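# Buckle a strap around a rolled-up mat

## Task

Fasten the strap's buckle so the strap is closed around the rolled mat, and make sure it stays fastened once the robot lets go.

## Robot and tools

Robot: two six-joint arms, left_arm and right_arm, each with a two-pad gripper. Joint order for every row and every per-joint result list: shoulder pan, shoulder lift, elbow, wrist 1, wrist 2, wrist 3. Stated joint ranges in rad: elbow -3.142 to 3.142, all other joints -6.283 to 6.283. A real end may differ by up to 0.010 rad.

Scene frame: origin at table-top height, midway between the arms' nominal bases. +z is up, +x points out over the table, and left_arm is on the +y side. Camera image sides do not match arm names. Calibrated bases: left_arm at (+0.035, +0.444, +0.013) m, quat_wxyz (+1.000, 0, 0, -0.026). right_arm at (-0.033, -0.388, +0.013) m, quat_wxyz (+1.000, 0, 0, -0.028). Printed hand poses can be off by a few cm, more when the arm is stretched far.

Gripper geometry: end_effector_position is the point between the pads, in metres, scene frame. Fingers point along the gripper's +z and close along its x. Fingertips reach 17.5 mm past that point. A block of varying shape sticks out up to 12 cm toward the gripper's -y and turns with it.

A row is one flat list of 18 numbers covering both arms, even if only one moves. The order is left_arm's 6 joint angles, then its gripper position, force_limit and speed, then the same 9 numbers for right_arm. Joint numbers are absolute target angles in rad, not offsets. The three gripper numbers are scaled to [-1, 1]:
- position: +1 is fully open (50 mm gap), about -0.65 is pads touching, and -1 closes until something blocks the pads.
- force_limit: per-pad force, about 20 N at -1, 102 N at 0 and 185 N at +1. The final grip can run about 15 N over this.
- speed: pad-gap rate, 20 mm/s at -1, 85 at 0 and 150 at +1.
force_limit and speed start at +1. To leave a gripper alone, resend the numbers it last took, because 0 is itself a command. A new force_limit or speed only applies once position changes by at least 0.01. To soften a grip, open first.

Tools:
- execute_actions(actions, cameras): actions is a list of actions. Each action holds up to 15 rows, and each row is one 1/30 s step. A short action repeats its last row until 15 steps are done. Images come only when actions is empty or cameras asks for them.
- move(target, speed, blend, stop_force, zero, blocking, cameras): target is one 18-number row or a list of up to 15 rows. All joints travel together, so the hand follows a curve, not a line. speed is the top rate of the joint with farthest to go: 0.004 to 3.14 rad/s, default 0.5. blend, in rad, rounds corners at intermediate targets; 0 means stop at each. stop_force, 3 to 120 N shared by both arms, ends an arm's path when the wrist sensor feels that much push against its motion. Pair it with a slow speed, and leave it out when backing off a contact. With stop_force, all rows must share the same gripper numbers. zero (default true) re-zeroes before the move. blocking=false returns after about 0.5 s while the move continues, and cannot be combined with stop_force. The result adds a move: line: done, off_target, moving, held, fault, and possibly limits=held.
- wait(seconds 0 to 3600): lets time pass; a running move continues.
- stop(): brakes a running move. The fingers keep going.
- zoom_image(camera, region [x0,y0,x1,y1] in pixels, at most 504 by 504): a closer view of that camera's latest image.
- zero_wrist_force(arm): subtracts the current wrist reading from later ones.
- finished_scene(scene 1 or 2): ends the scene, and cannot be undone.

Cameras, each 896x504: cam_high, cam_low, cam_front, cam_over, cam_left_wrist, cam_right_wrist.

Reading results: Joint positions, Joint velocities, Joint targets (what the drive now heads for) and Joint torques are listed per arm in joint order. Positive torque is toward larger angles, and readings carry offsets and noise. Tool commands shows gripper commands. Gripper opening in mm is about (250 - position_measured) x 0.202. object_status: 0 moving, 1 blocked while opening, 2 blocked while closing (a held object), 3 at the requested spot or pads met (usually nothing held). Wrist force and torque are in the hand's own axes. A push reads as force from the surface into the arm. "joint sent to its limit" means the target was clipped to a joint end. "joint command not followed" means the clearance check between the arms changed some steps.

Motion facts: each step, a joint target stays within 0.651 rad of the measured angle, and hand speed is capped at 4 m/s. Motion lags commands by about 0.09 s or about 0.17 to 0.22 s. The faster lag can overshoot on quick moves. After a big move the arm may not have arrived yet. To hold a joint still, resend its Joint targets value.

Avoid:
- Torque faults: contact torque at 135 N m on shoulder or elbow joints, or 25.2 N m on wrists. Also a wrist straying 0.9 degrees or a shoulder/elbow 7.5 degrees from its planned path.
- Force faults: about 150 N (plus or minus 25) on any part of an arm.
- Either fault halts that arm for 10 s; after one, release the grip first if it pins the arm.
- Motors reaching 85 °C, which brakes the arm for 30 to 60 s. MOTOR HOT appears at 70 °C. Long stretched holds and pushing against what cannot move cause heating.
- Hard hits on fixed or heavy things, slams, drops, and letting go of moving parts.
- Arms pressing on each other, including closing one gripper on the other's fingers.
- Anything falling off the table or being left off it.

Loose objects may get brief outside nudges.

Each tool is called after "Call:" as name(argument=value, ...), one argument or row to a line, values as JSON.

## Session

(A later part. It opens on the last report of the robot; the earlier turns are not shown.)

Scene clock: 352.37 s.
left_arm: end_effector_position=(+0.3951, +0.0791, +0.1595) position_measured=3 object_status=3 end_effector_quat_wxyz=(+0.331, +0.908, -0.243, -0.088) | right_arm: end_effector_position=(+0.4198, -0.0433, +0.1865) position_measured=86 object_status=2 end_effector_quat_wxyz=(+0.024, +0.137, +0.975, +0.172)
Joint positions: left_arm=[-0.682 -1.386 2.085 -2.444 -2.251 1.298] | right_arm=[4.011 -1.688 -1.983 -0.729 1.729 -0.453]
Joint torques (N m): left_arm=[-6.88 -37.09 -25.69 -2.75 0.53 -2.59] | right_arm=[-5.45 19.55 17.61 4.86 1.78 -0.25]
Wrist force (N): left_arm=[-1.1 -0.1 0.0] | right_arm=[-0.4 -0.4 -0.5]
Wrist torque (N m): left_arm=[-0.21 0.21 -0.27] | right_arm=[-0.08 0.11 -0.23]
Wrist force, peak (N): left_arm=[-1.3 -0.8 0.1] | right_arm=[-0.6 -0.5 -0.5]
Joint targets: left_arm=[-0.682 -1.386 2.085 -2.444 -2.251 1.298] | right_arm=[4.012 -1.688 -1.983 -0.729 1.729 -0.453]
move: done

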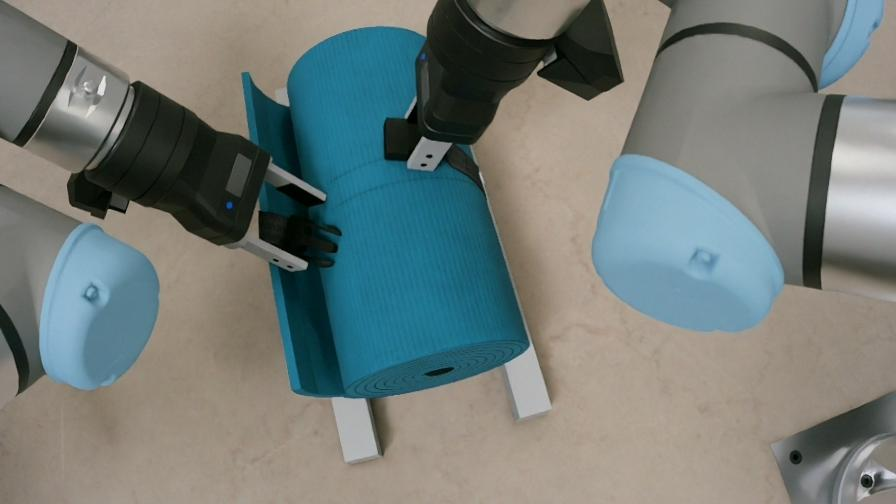

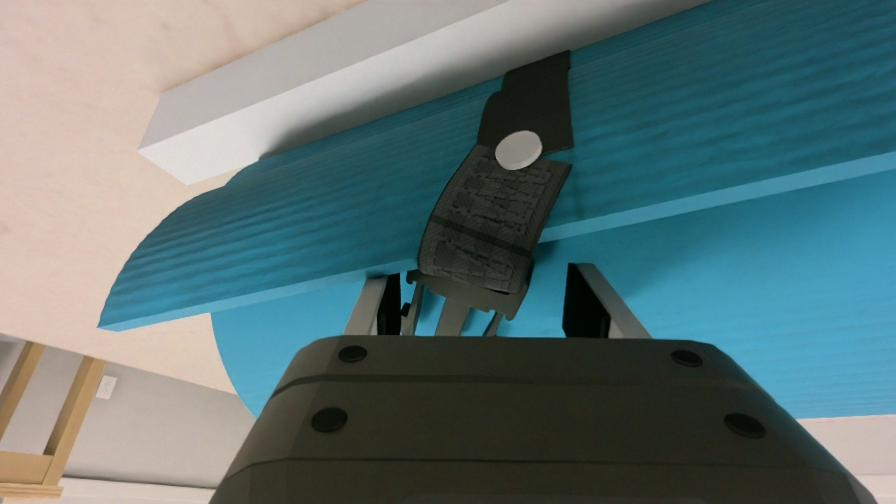

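Call:
move(
  target=[-0.6821,-1.3862,2.0852,-2.444,-2.2508,1.2981,-1,-0.8,-1,4.0115,-1.6876,-1.9832,-0.729,1.7287,-0.4529,-1,-0.5,-1],
  cameras=["cam_front","cam_over","cam_left_wrist"],
)

Scene clock: 355.50 s.
left_arm: end_effector_position=(+0.3951, +0.0791, +0.1595) position_measured=75 object_status=2 end_effector_quat_wxyz=(+0.331, +0.908, -0.243, -0.088) | right_arm: end_effector_position=(+0.4198, -0.0433, +0.1865) position_measured=86 object_status=2 end_effector_quat_wxyz=(+0.024, +0.137, +0.975, +0.172)
Joint positions: left_arm=[-0.682 -1.386 2.085 -2.444 -2.251 1.298] | right_arm=[4.011 -1.688 -1.983 -0.729 1.729 -0.453]
Joint torques (N m): left_arm=[-6.11 -36.8 -25.93 -1.64 0.46 -2.47] | right_arm=[-5.54 19.15 17.29 4.77 1.75 -0.23]
Wrist force (N): left_arm=[-1.4 -0.7 0.7] | right_arm=[-0.3 -0.4 -0.4]
Wrist torque (N m): left_arm=[-0.24 0.23 -0.25] | right_arm=[-0.09 0.10 -0.23]
Wrist force, peak (N): left_arm=[-1.6 -0.5 0.8] | right_arm=[-0.3 -0.6 -0.5]
Joint targets: left_arm=[-0.682 -1.386 2.085 -2.444 -2.251 1.298] | right_arm=[4.012 -1.688 -1.983 -0.729 1.729 -0.453]
move: done

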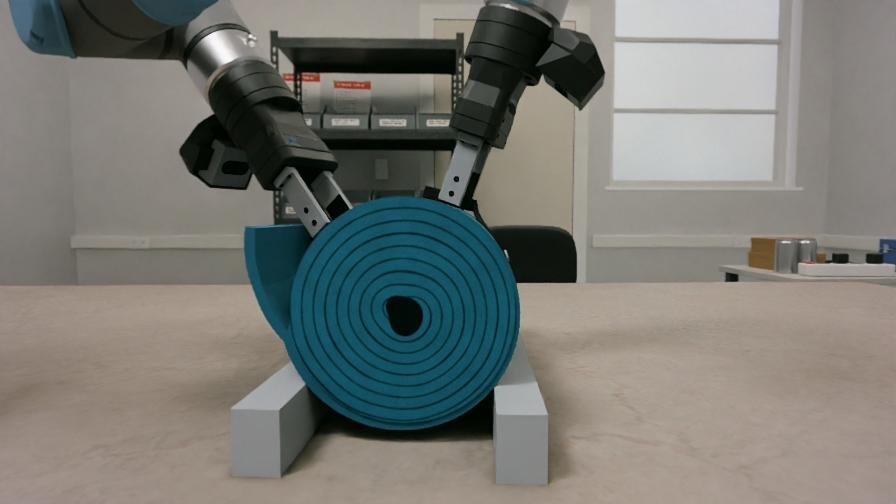

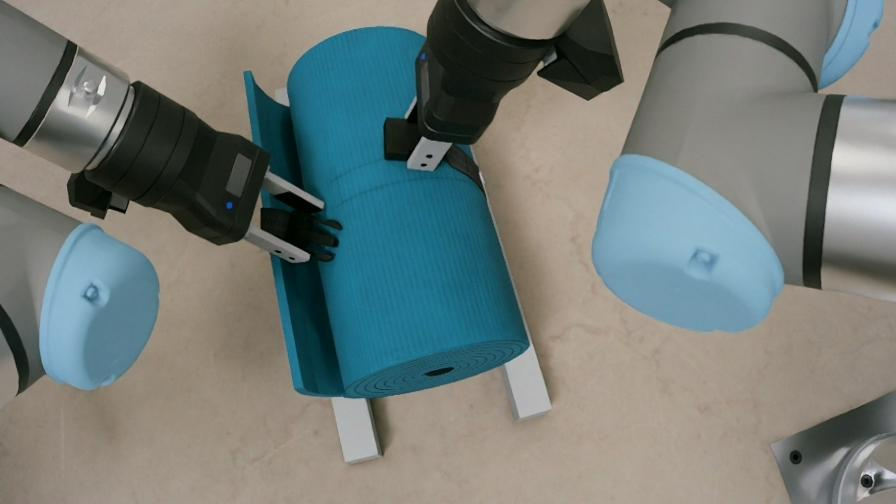

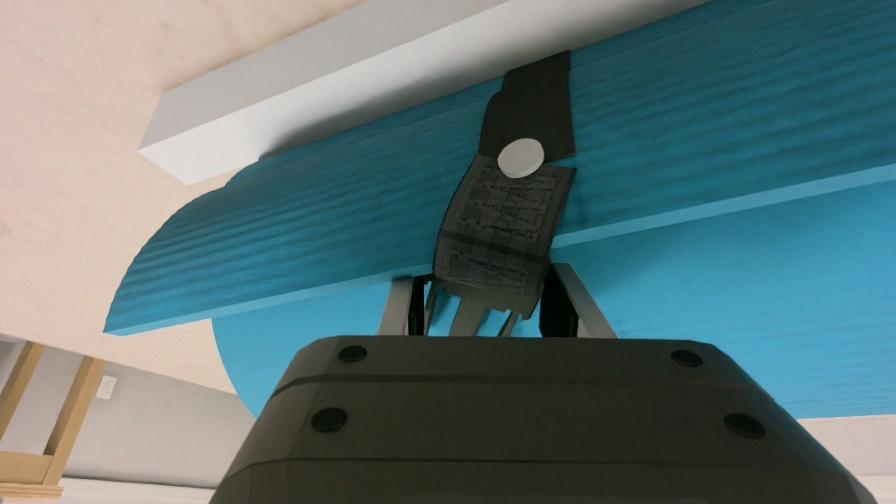

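Call:
move(
  target=[-0.6828,-1.4946,2.1057,-2.488,-2.2088,1.083,-1,-0.8,-1,4.0115,-1.6876,-1.9832,-0.729,1.7287,-0.4529,-1,-0.5,-1],
  speed=0.12,
  cameras=["cam_front","cam_over","cam_left_wrist","cam_low"],
)

Scene clock: 378.43 s.
left_arm: end_effector_position=(+0.4006, +0.0852, +0.2055) position_measured=75 object_status=2 end_effector_quat_wxyz=(+0.337, +0.925, -0.163, -0.059) | right_arm: end_effector_position=(+0.4198, -0.0433, +0.1865) position_measured=86 object_status=2 end_effector_quat_wxyz=(+0.024, +0.137, +0.975, +0.172)
Joint positions: left_arm=[-0.683 -1.495 2.106 -2.488 -2.209 1.083] | right_arm=[4.011 -1.688 -1.983 -0.729 1.729 -0.453]
Joint torques (N m): left_arm=[-7.86 -18.58 -23.72 -1.94 -2.79 2.31] | right_arm=[-5.7 19.48 17.53 4.86 1.72 -0.12]
Wrist force (N): left_arm=[-0.8 -2.0 0.6] | right_arm=[-0.3 -0.5 -0.3]
Wrist torque (N m): left_arm=[-0.24 0.19 -0.15] | right_arm=[-0.10 0.10 -0.24]
Wrist force, peak (N): left_arm=[-0.5 -1.6 1.8] | right_arm=[-0.3 -0.4 -0.6]
Joint targets: left_arm=[-0.683 -1.495 2.106 -2.488 -2.209 1.083] | right_arm=[4.012 -1.688 -1.983 -0.729 1.729 -0.453]
move: done
Images, in order (width x height): cam_low 896x504, cam_front 896x504, cam_over 896x504, cam_left_wrist 896x504.

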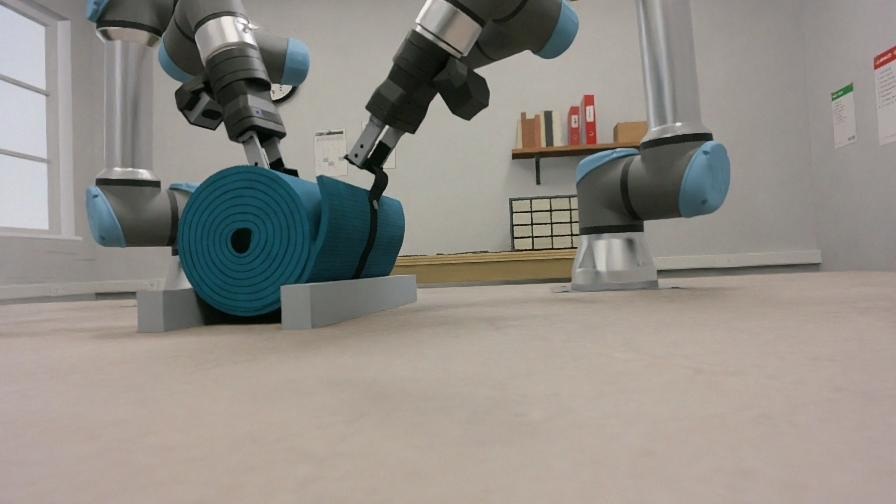

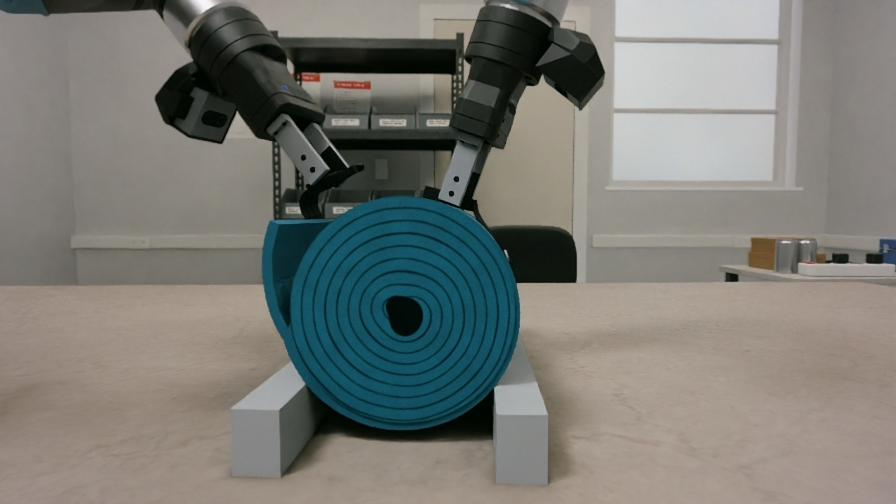

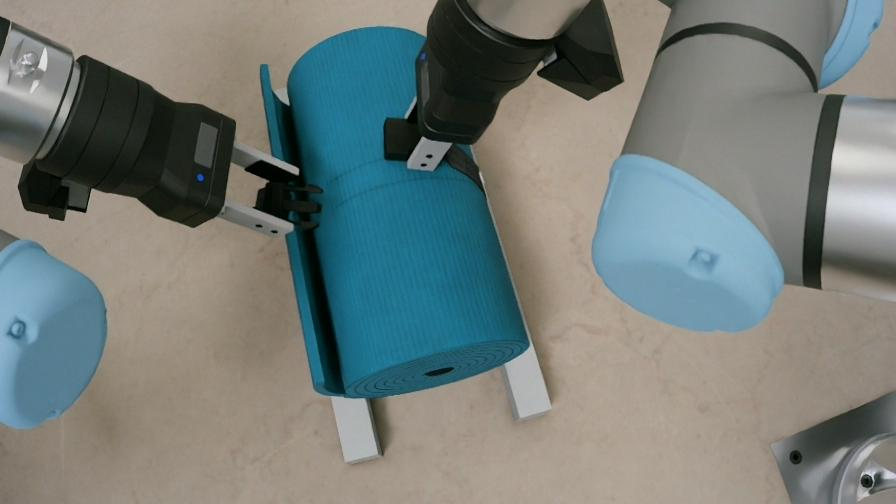

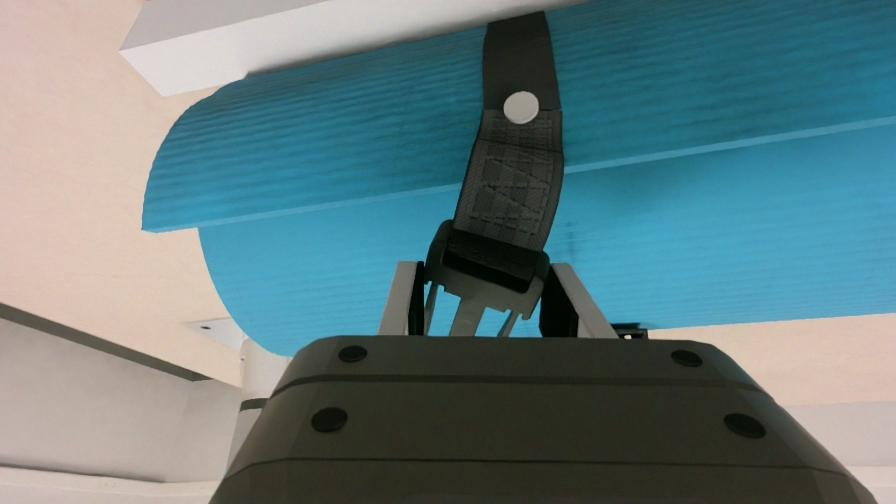

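Call:
move(
  target=[
    [-0.6828,-1.4946,2.1057,-2.488,-2.2088,1.083,-1,-0.8,-1,4.0115,-1.6876,-1.9832,-0.729,1.7287,-0.4529,1,-0.5,-1],
    [-0.6828,-1.4946,2.1057,-2.488,-2.2088,1.083,-1,-0.8,-1,3.9448,-1.6842,-2.1401,-0.3484,1.8723,-0.4602,1,-0.5,-1],
  ],
  speed=0.1,
  cameras=["cam_front","cam_right_wrist"],
)

Scene clock: 399.17 s.
left_arm: end_effector_position=(+0.4006, +0.0852, +0.2055) position_measured=75 object_status=2 end_effector_quat_wxyz=(+0.337, +0.925, -0.163, -0.059) | right_arm: end_effector_position=(+0.4196, -0.0454, +0.1889) position_measured=3 object_status=3 end_effector_quat_wxyz=(+0.042, +0.133, +0.944, +0.298)
Joint positions: left_arm=[-0.683 -1.495 2.106 -2.488 -2.209 1.083] | right_arm=[3.945 -1.684 -2.14 -0.348 1.873 -0.46]
Joint torques (N m): left_arm=[1.11 -19.09 -28.25 -1.01 -2.75 2.25] | right_arm=[5.17 34.66 29.95 2.3 -1.74 -1.05]
Wrist force (N): left_arm=[-0.9 -2.0 0.6] | right_arm=[-0.9 -0.3 -0.1]
Wrist torque (N m): left_arm=[-0.24 0.21 -0.15] | right_arm=[-0.09 0.26 -0.32]
Wrist force, peak (N): left_arm=[-0.9 -2.3 0.5] | right_arm=[2.6 -11.3 -19.8]
Joint targets: left_arm=[-0.683 -1.495 2.106 -2.488 -2.209 1.083] | right_arm=[3.945 -1.684 -2.140 -0.348 1.872 -0.460]
move: done

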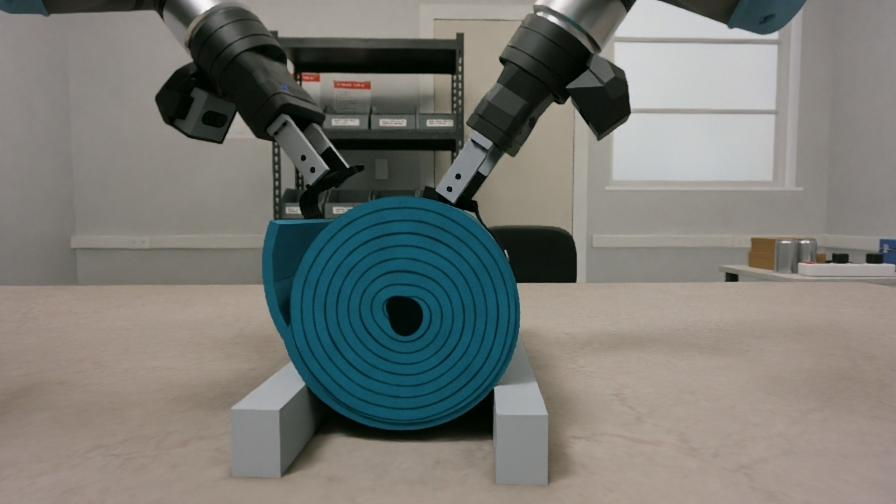

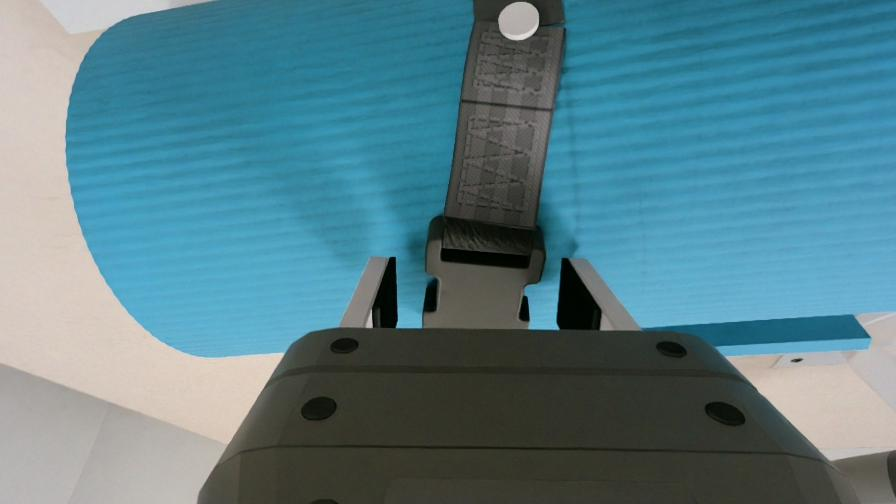

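Call:
move(
  target=[
    [-0.6828,-1.4946,2.1057,-2.488,-2.2088,1.083,-1,-0.8,-1,3.9378,-1.6754,-2.1534,-0.3459,1.8759,-0.4666,1,-0.5,-1],
    [-0.6828,-1.4946,2.1057,-2.488,-2.2088,1.083,-1,-0.8,-1,3.9378,-1.6754,-2.1534,-0.3459,1.8759,-0.4666,-1,-0.5,-1],
  ],
  speed=0.05,
  cameras=["cam_front","cam_right_wrist"],
)

Scene clock: 410.83 s.
left_arm: end_effector_position=(+0.4006, +0.0852, +0.2055) position_measured=75 object_status=2 end_effector_quat_wxyz=(+0.337, +0.925, -0.163, -0.059) | right_arm: end_effector_position=(+0.4176, -0.0514, +0.1879) position_measured=86 object_status=2 end_effector_quat_wxyz=(+0.042, +0.133, +0.944, +0.298)
Joint positions: left_arm=[-0.683 -1.495 2.106 -2.488 -2.209 1.083] | right_arm=[3.938 -1.675 -2.153 -0.346 1.876 -0.467]
Joint torques (N m): left_arm=[4.32 -19.2 -28.74 -1.22 -2.82 2.23] | right_arm=[5.78 15.1 29.46 2.56 -2.06 1.04]
Wrist force (N): left_arm=[-1.0 -1.9 0.6] | right_arm=[-0.8 -0.1 -0.3]
Wrist torque (N m): left_arm=[-0.22 0.22 -0.15] | right_arm=[-0.07 0.24 -0.32]
Wrist force, peak (N): left_arm=[-1.1 -2.2 0.6] | right_arm=[-1.1 0.0 -0.6]
Joint targets: left_arm=[-0.683 -1.495 2.106 -2.488 -2.209 1.083] | right_arm=[3.938 -1.675 -2.153 -0.346 1.876 -0.467]
move: done

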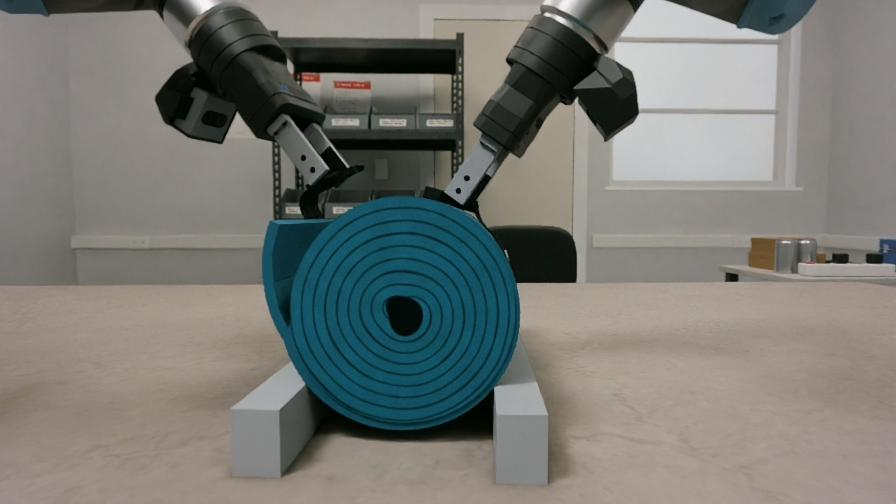

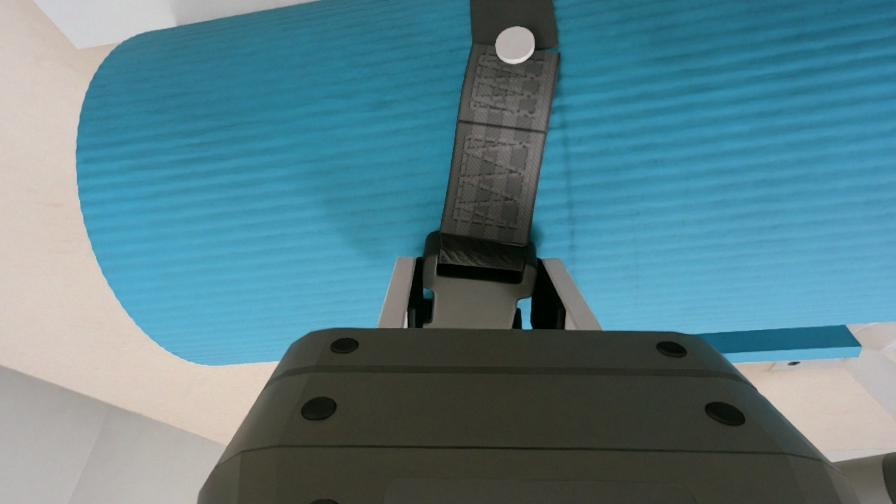

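Call:
zoom_image(
  camera="cam_front",
  region=[270, 120, 510, 255],
)

Scaled by 2.100.

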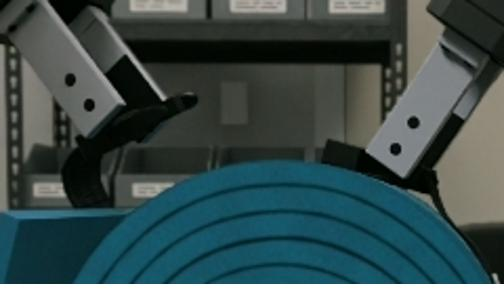

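Call:
move(
  target=[-0.9486,-1.4912,1.9253,-2.2583,-1.6897,0.4295,-1,-0.8,-1,4.0116,-1.6674,-1.883,-0.9606,1.7392,-0.6875,-1,-0.5,-1],
  speed=0.15,
  cameras=["cam_front","cam_over","cam_left_wrist","cam_right_wrist"],
)

Call:
zoom_image(
  camera="cam_front",
  region=[270, 100, 510, 235],
)

Call:
zoom_image(
  camera="cam_over",
  region=[250, 80, 490, 260],
)

Scene clock: 446.13 s.
left_arm: end_effector_position=(+0.4188, +0.0354, +0.2099) position_measured=79 object_status=2 end_effector_quat_wxyz=(+0.139, +0.988, +0.062, +0.009) | right_arm: end_effector_position=(+0.4096, -0.0500, +0.2121) position_measured=86 object_status=2 end_effector_quat_wxyz=(+0.004, +0.026, +0.991, +0.130)
Joint positions: left_arm=[-0.949 -1.491 1.925 -2.258 -1.69 0.429] | right_arm=[4.012 -1.667 -1.883 -0.961 1.739 -0.688]
Joint torques (N m): left_arm=[9.14 -24.54 -17.36 -6.51 -1.82 2.64] | right_arm=[-5.75 37.91 16.79 5.88 2.62 1.05]
Wrist force (N): left_arm=[-1.4 -3.5 2.5] | right_arm=[-0.1 -2.5 3.7]
Wrist torque (N m): left_arm=[-0.13 0.11 -0.13] | right_arm=[-0.11 0.09 -0.11]
Wrist force, peak (N): left_arm=[-1.4 -3.6 2.8] | right_arm=[0.3 -5.0 5.1]
Joint targets: left_arm=[-0.949 -1.491 1.925 -2.258 -1.690 0.429] | right_arm=[4.012 -1.667 -1.883 -0.961 1.739 -0.688]
move: done

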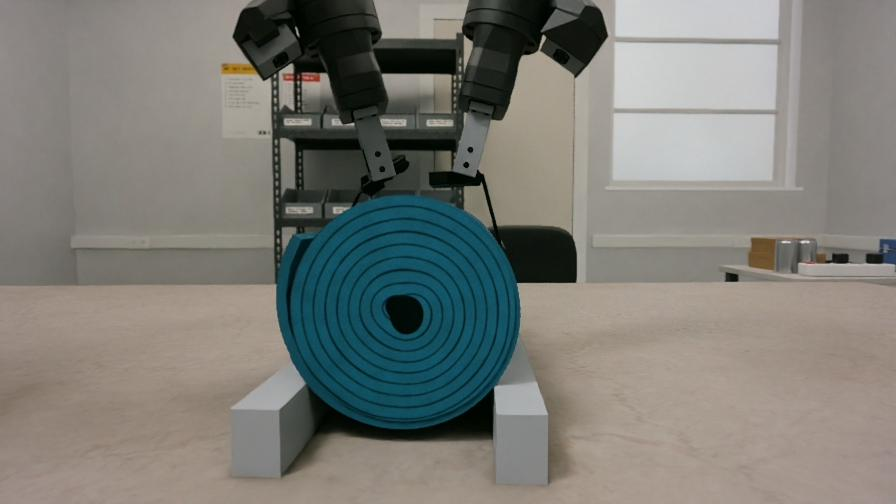

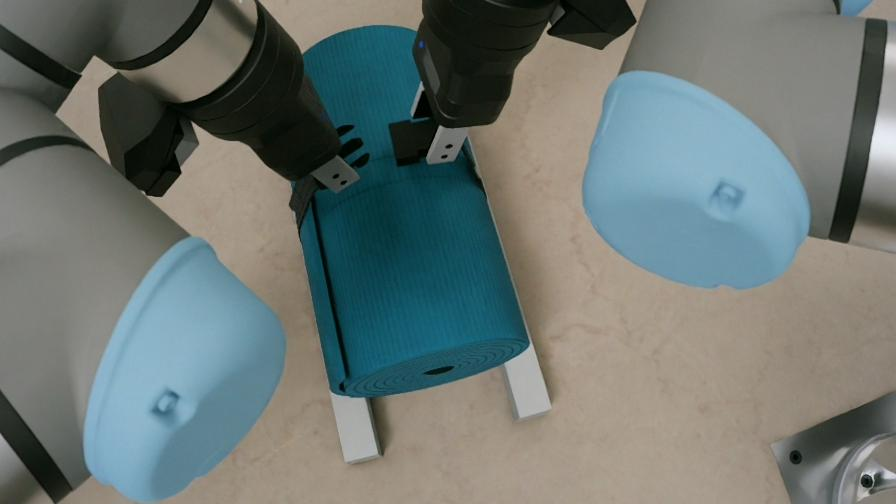

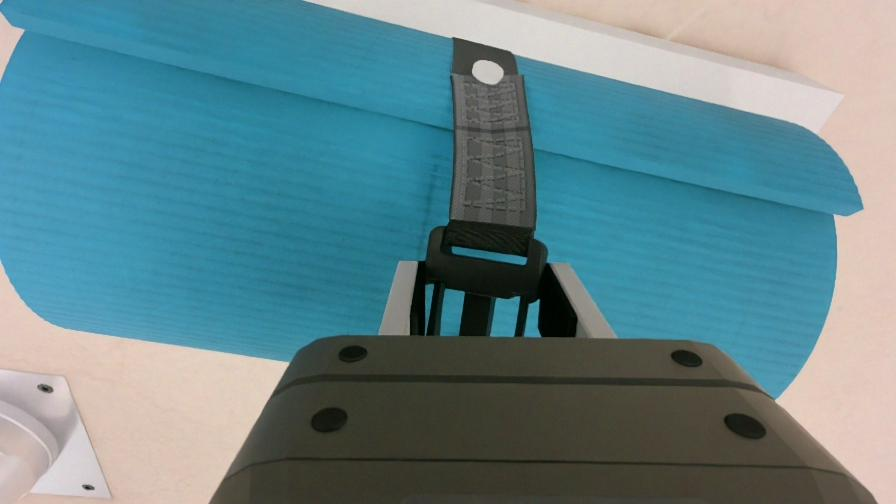

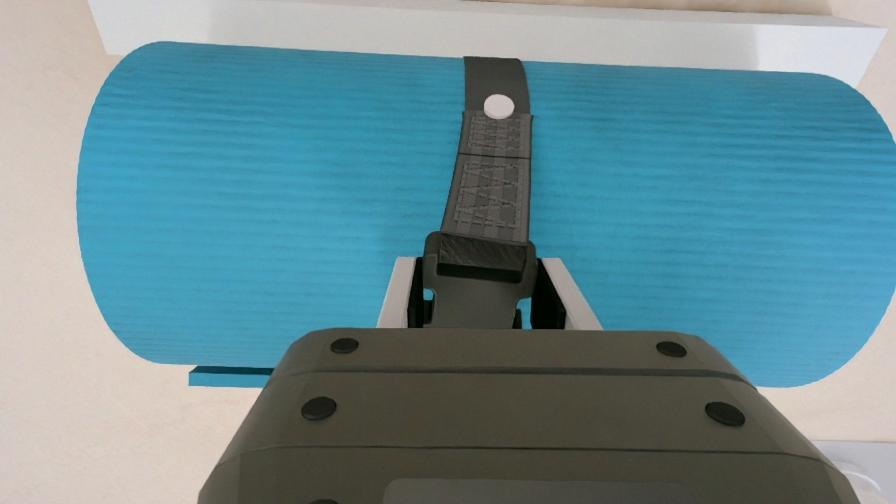

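Scaled by 2.100.

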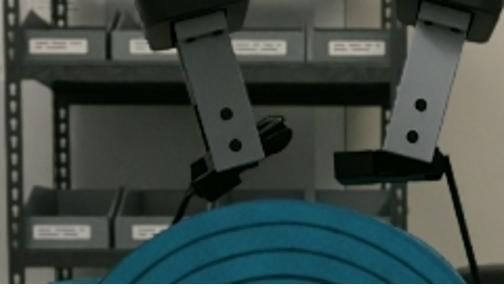

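Scaled by 2.100.

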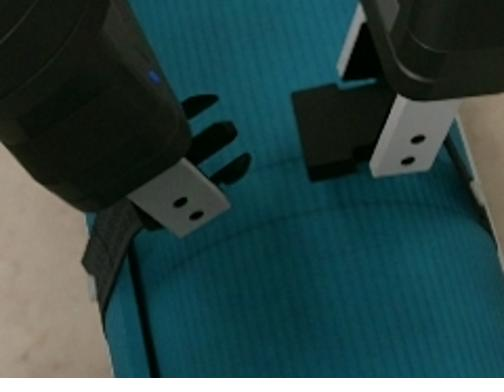

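Call:
move(
  target=[
    [-0.6828,-1.4946,2.1057,-2.488,-2.2088,1.083,-1,-0.8,-1,4.0116,-1.6674,-1.883,-0.9606,1.7392,-0.6875,-1,-0.5,-1],
    [-0.6821,-1.3862,2.0852,-2.444,-2.2508,1.2981,-1,-0.8,-1,4.0116,-1.6674,-1.883,-0.9606,1.7392,-0.6875,-1,-0.5,-1],
  ],
  speed=[0.25,0.1],
  cameras=["cam_front","cam_over","cam_left_wrist"],
)

Call:
move(
  target=[-0.6821,-1.3862,2.0852,-2.444,-2.2508,1.2981,1,-0.8,-1,4.0116,-1.6674,-1.883,-0.9606,1.7392,-0.6875,-1,-0.5,-1],
  cameras=["cam_front","cam_over","cam_left_wrist"],
)

Scene clock: 470.83 s.
left_arm: end_effector_position=(+0.3951, +0.0791, +0.1594) position_measured=79 object_status=2 end_effector_quat_wxyz=(+0.331, +0.908, -0.243, -0.089) end_effector_velocity=(+0.000, +0.000, +0.000) end_effector_angular_velocity=(+0.002, +0.002, +0.005) | right_arm: end_effector_position=(+0.4096, -0.0501, +0.2120) position_measured=86 object_status=2 end_effector_quat_wxyz=(+0.003, +0.026, +0.991, +0.130)
Joint positions: left_arm=[-0.682 -1.386 2.085 -2.444 -2.251 1.298] | right_arm=[4.012 -1.667 -1.883 -0.961 1.739 -0.687]
Joint velocities: left_arm=[0.001 -0.001 0 0 0.001 -0.006] | right_arm=[within noise]
Joint torques (N m): left_arm=[9.35 -41.69 -21.5 -3.77 -0.45 -2.63] | right_arm=[-6.96 21.24 16.71 3.11 3.21 1.01]
Wrist force (N): left_arm=[-0.9 -2.0 0.7] | right_arm=[0.0 -2.7 4.0]
Wrist torque (N m): left_arm=[-0.26 0.24 -0.17] | right_arm=[-0.13 0.06 -0.10]
Wrist force, peak (N): left_arm=[-1.3 -3.6 3.1] | right_arm=[0.0 -2.9 3.9]
Joint targets: left_arm=[-0.682 -1.386 2.085 -2.444 -2.251 1.298] | right_arm=[4.012 -1.667 -1.883 -0.961 1.739 -0.688]
move: done

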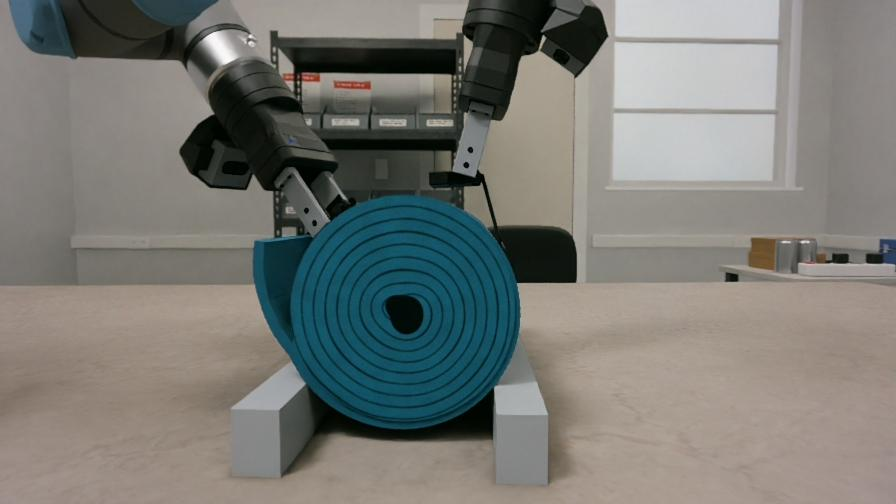

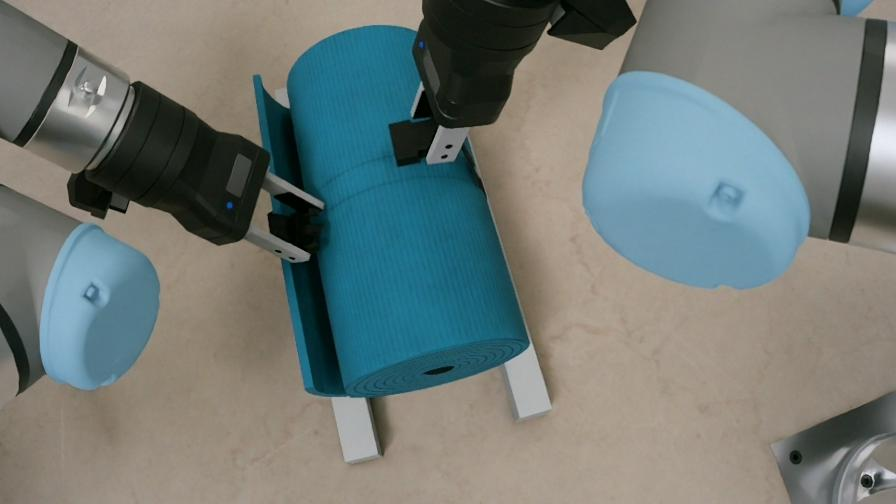

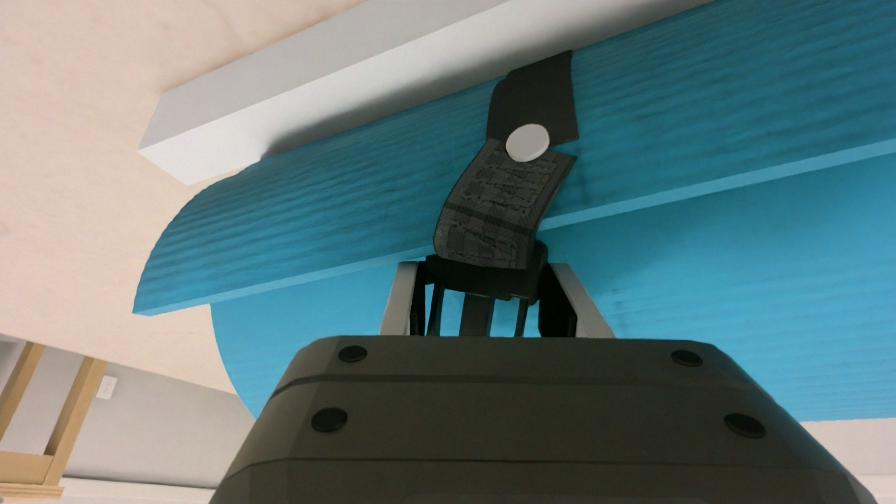

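Scene clock: 471.83 s.
left_arm: end_effector_position=(+0.3951, +0.0791, +0.1595) position_measured=3 object_status=3 end_effector_quat_wxyz=(+0.331, +0.908, -0.243, -0.088) | right_arm: end_effector_position=(+0.4096, -0.0501, +0.2120) position_measured=86 object_status=2 end_effector_quat_wxyz=(+0.003, +0.026, +0.991, +0.130)
Joint positions: left_arm=[-0.682 -1.386 2.085 -2.444 -2.251 1.298] | right_arm=[4.012 -1.667 -1.883 -0.961 1.739 -0.687]
Joint torques (N m): left_arm=[8.66 -39.8 -14.03 -5.4 0.32 -2.57] | right_arm=[-6.52 21.28 16.51 3.11 3.22 1.02]
Wrist force (N): left_arm=[-0.5 -1.9 0.4] | right_arm=[-0.3 -2.6 3.5]
Wrist torque (N m): left_arm=[-0.27 0.23 -0.16] | right_arm=[-0.14 0.10 -0.11]
Wrist force, peak (N): left_arm=[-0.8 -2.0 0.6] | right_arm=[-0.1 -2.7 3.9]
Joint targets: left_arm=[-0.682 -1.386 2.085 -2.444 -2.251 1.298] | right_arm=[4.012 -1.667 -1.883 -0.961 1.739 -0.688]
move: done

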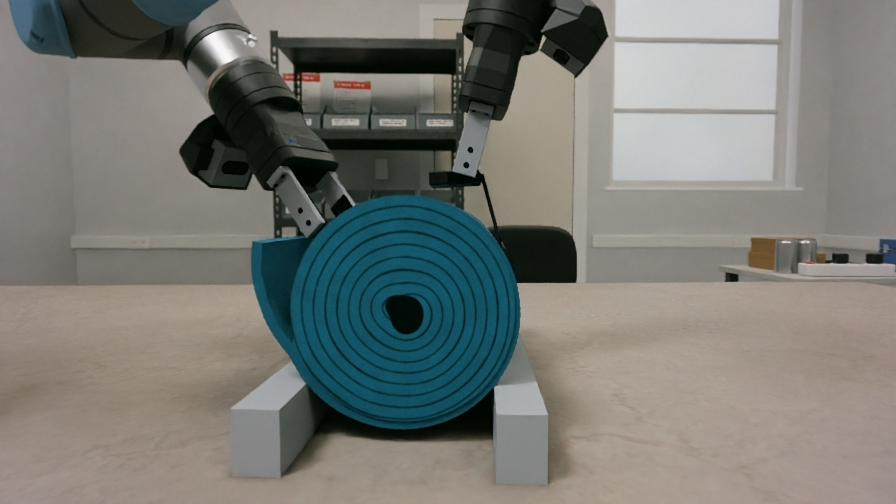

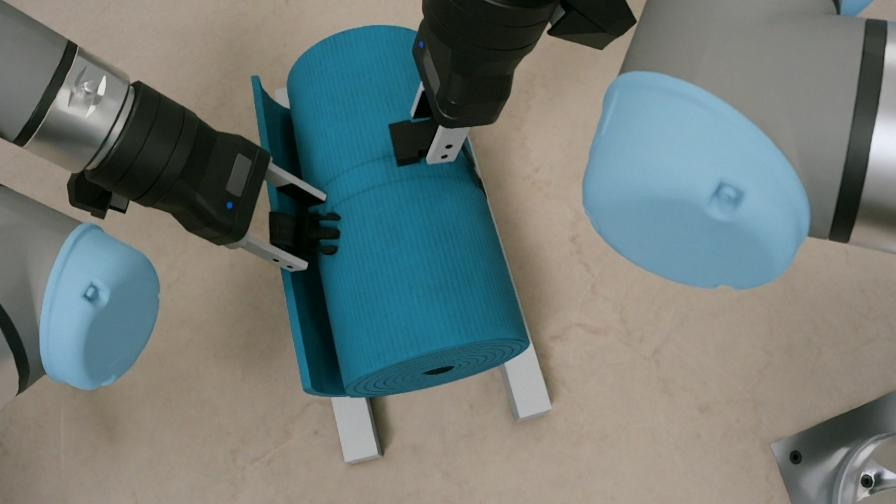

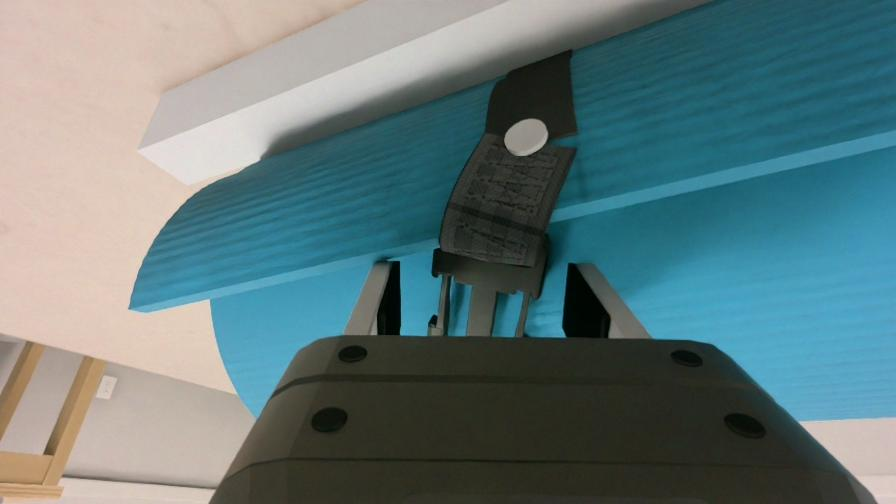

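Call:
move(
  target=[-0.6837,-1.3722,2.0929,-2.4666,-2.2505,1.2966,1,-0.8,-1,4.0116,-1.6674,-1.883,-0.9606,1.7392,-0.6875,-1,-0.5,-1],
  speed=0.03,
  stop_force=6,
  cameras=["cam_left_wrist"],
)

Scene clock: 479.60 s.
left_arm: end_effector_position=(+0.3951, +0.0788, +0.1565) position_measured=3 object_status=3 end_effector_quat_wxyz=(+0.331, +0.908, -0.243, -0.088) | right_arm: end_effector_position=(+0.4096, -0.0501, +0.2120) position_measured=86 object_status=2 end_effector_quat_wxyz=(+0.003, +0.026, +0.991, +0.130)
Joint positions: left_arm=[-0.683 -1.381 2.088 -2.453 -2.251 1.297] | right_arm=[4.012 -1.667 -1.883 -0.961 1.739 -0.687]
Joint torques (N m): left_arm=[7.33 -36.22 -24.38 -0.27 0.79 2.05] | right_arm=[-6.04 21.54 16.72 3.11 3.18 0.99]
Wrist force (N): left_arm=[-1.3 1.0 -5.5] | right_arm=[0.0 -2.4 3.6]
Wrist torque (N m): left_arm=[-0.31 0.42 -0.04] | right_arm=[-0.10 0.06 -0.11]
Wrist force, peak (N): left_arm=[-2.9 3.8 -9.3] | right_arm=[0.0 -2.8 4.0]
Joint targets: left_arm=[-0.683 -1.381 2.088 -2.453 -2.251 1.297] | right_arm=[4.012 -1.667 -1.883 -0.961 1.739 -0.688]
move: contact (left_arm); left_arm: the wrist 1 is farthest, 0.013 rad from its target

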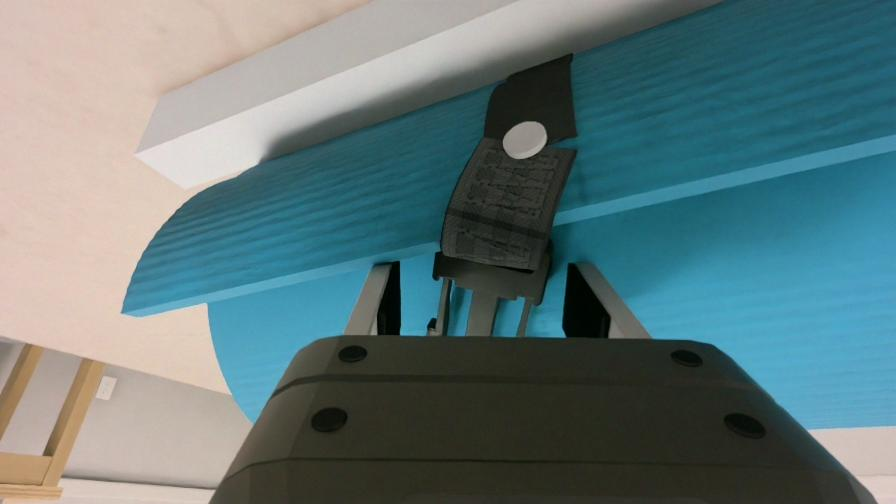

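Call:
move(
  target=[-0.585,-1.2601,2.1264,-2.5977,-2.5215,1.3744,1,-0.8,-1,4.0116,-1.6674,-1.883,-0.9606,1.7392,-0.6875,-1,-0.5,-1],
  speed=0.06,
  stop_force=15,
  cameras=["cam_left_wrist","cam_front","cam_over"],
)

Scene clock: 496.40 s.
left_arm: end_effector_position=(+0.3950, +0.0784, +0.1556) position_measured=3 object_status=3 end_effector_quat_wxyz=(+0.339, +0.905, -0.242, -0.091) | right_arm: end_effector_position=(+0.4096, -0.0501, +0.2120) position_measured=86 object_status=2 end_effector_quat_wxyz=(+0.003, +0.026, +0.991, +0.130)
Joint positions: left_arm=[-0.676 -1.372 2.091 -2.463 -2.269 1.303] | right_arm=[4.012 -1.667 -1.883 -0.961 1.739 -0.687]
Joint torques (N m): left_arm=[-13.69 -28.51 -21.62 0.87 -1.56 -2.64] | right_arm=[-7.09 21.25 16.99 3.09 3.13 0.83]
Wrist force (N): left_arm=[-7.3 2.6 -22.7] | right_arm=[-0.1 -2.4 3.7]
Wrist torque (N m): left_arm=[-0.38 0.89 -0.04] | right_arm=[-0.10 0.08 -0.11]
Wrist force, peak (N): left_arm=[-8.0 2.5 -25.4] | right_arm=[0.0 -2.8 4.0]
Joint targets: left_arm=[-0.676 -1.372 2.091 -2.463 -2.269 1.303] | right_arm=[4.012 -1.667 -1.883 -0.961 1.739 -0.688]
move: contact (left_arm); left_arm: the wrist 2 is farthest, 0.252 rad from its target
Images, in order (width x height): cam_front 896x504, cam_over 896x504, cam_left_wrist 896x504.

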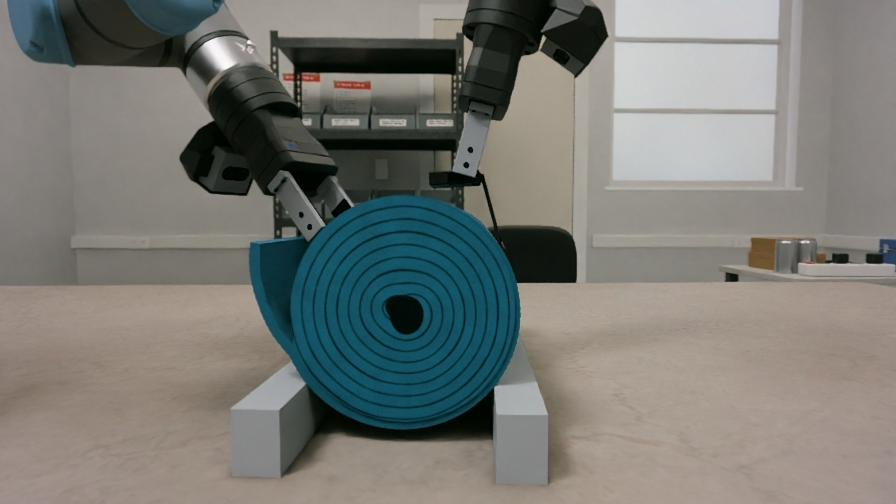

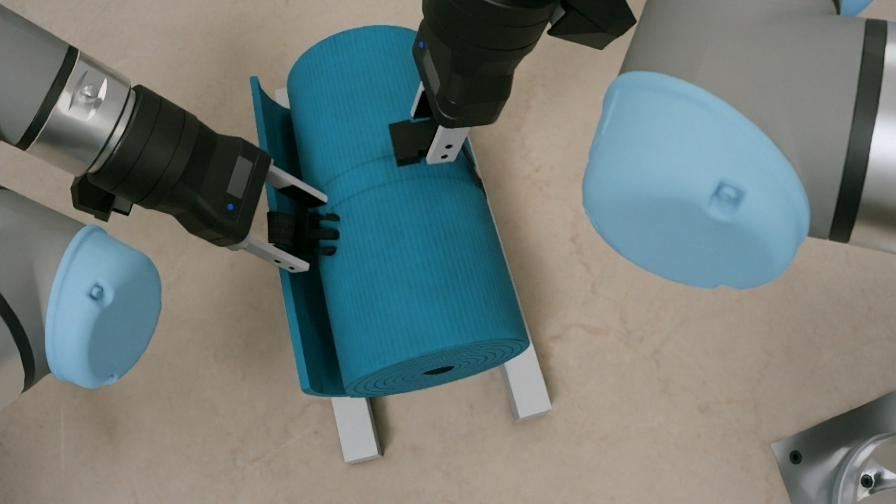

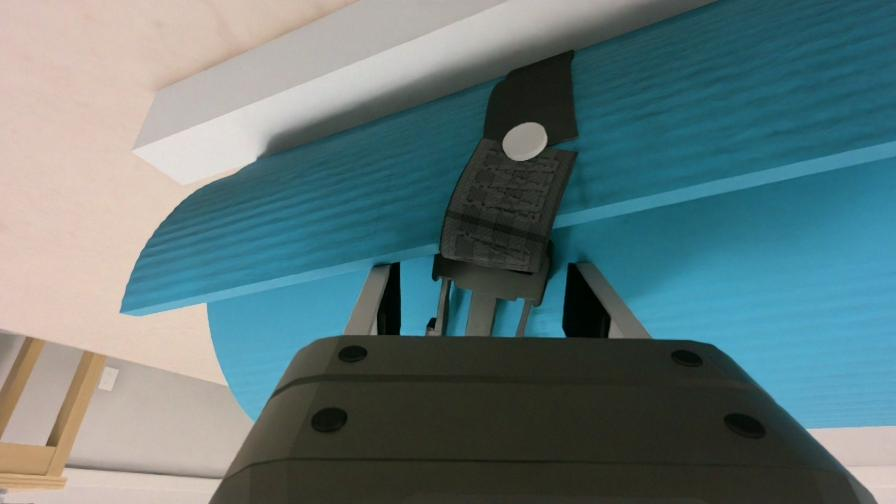

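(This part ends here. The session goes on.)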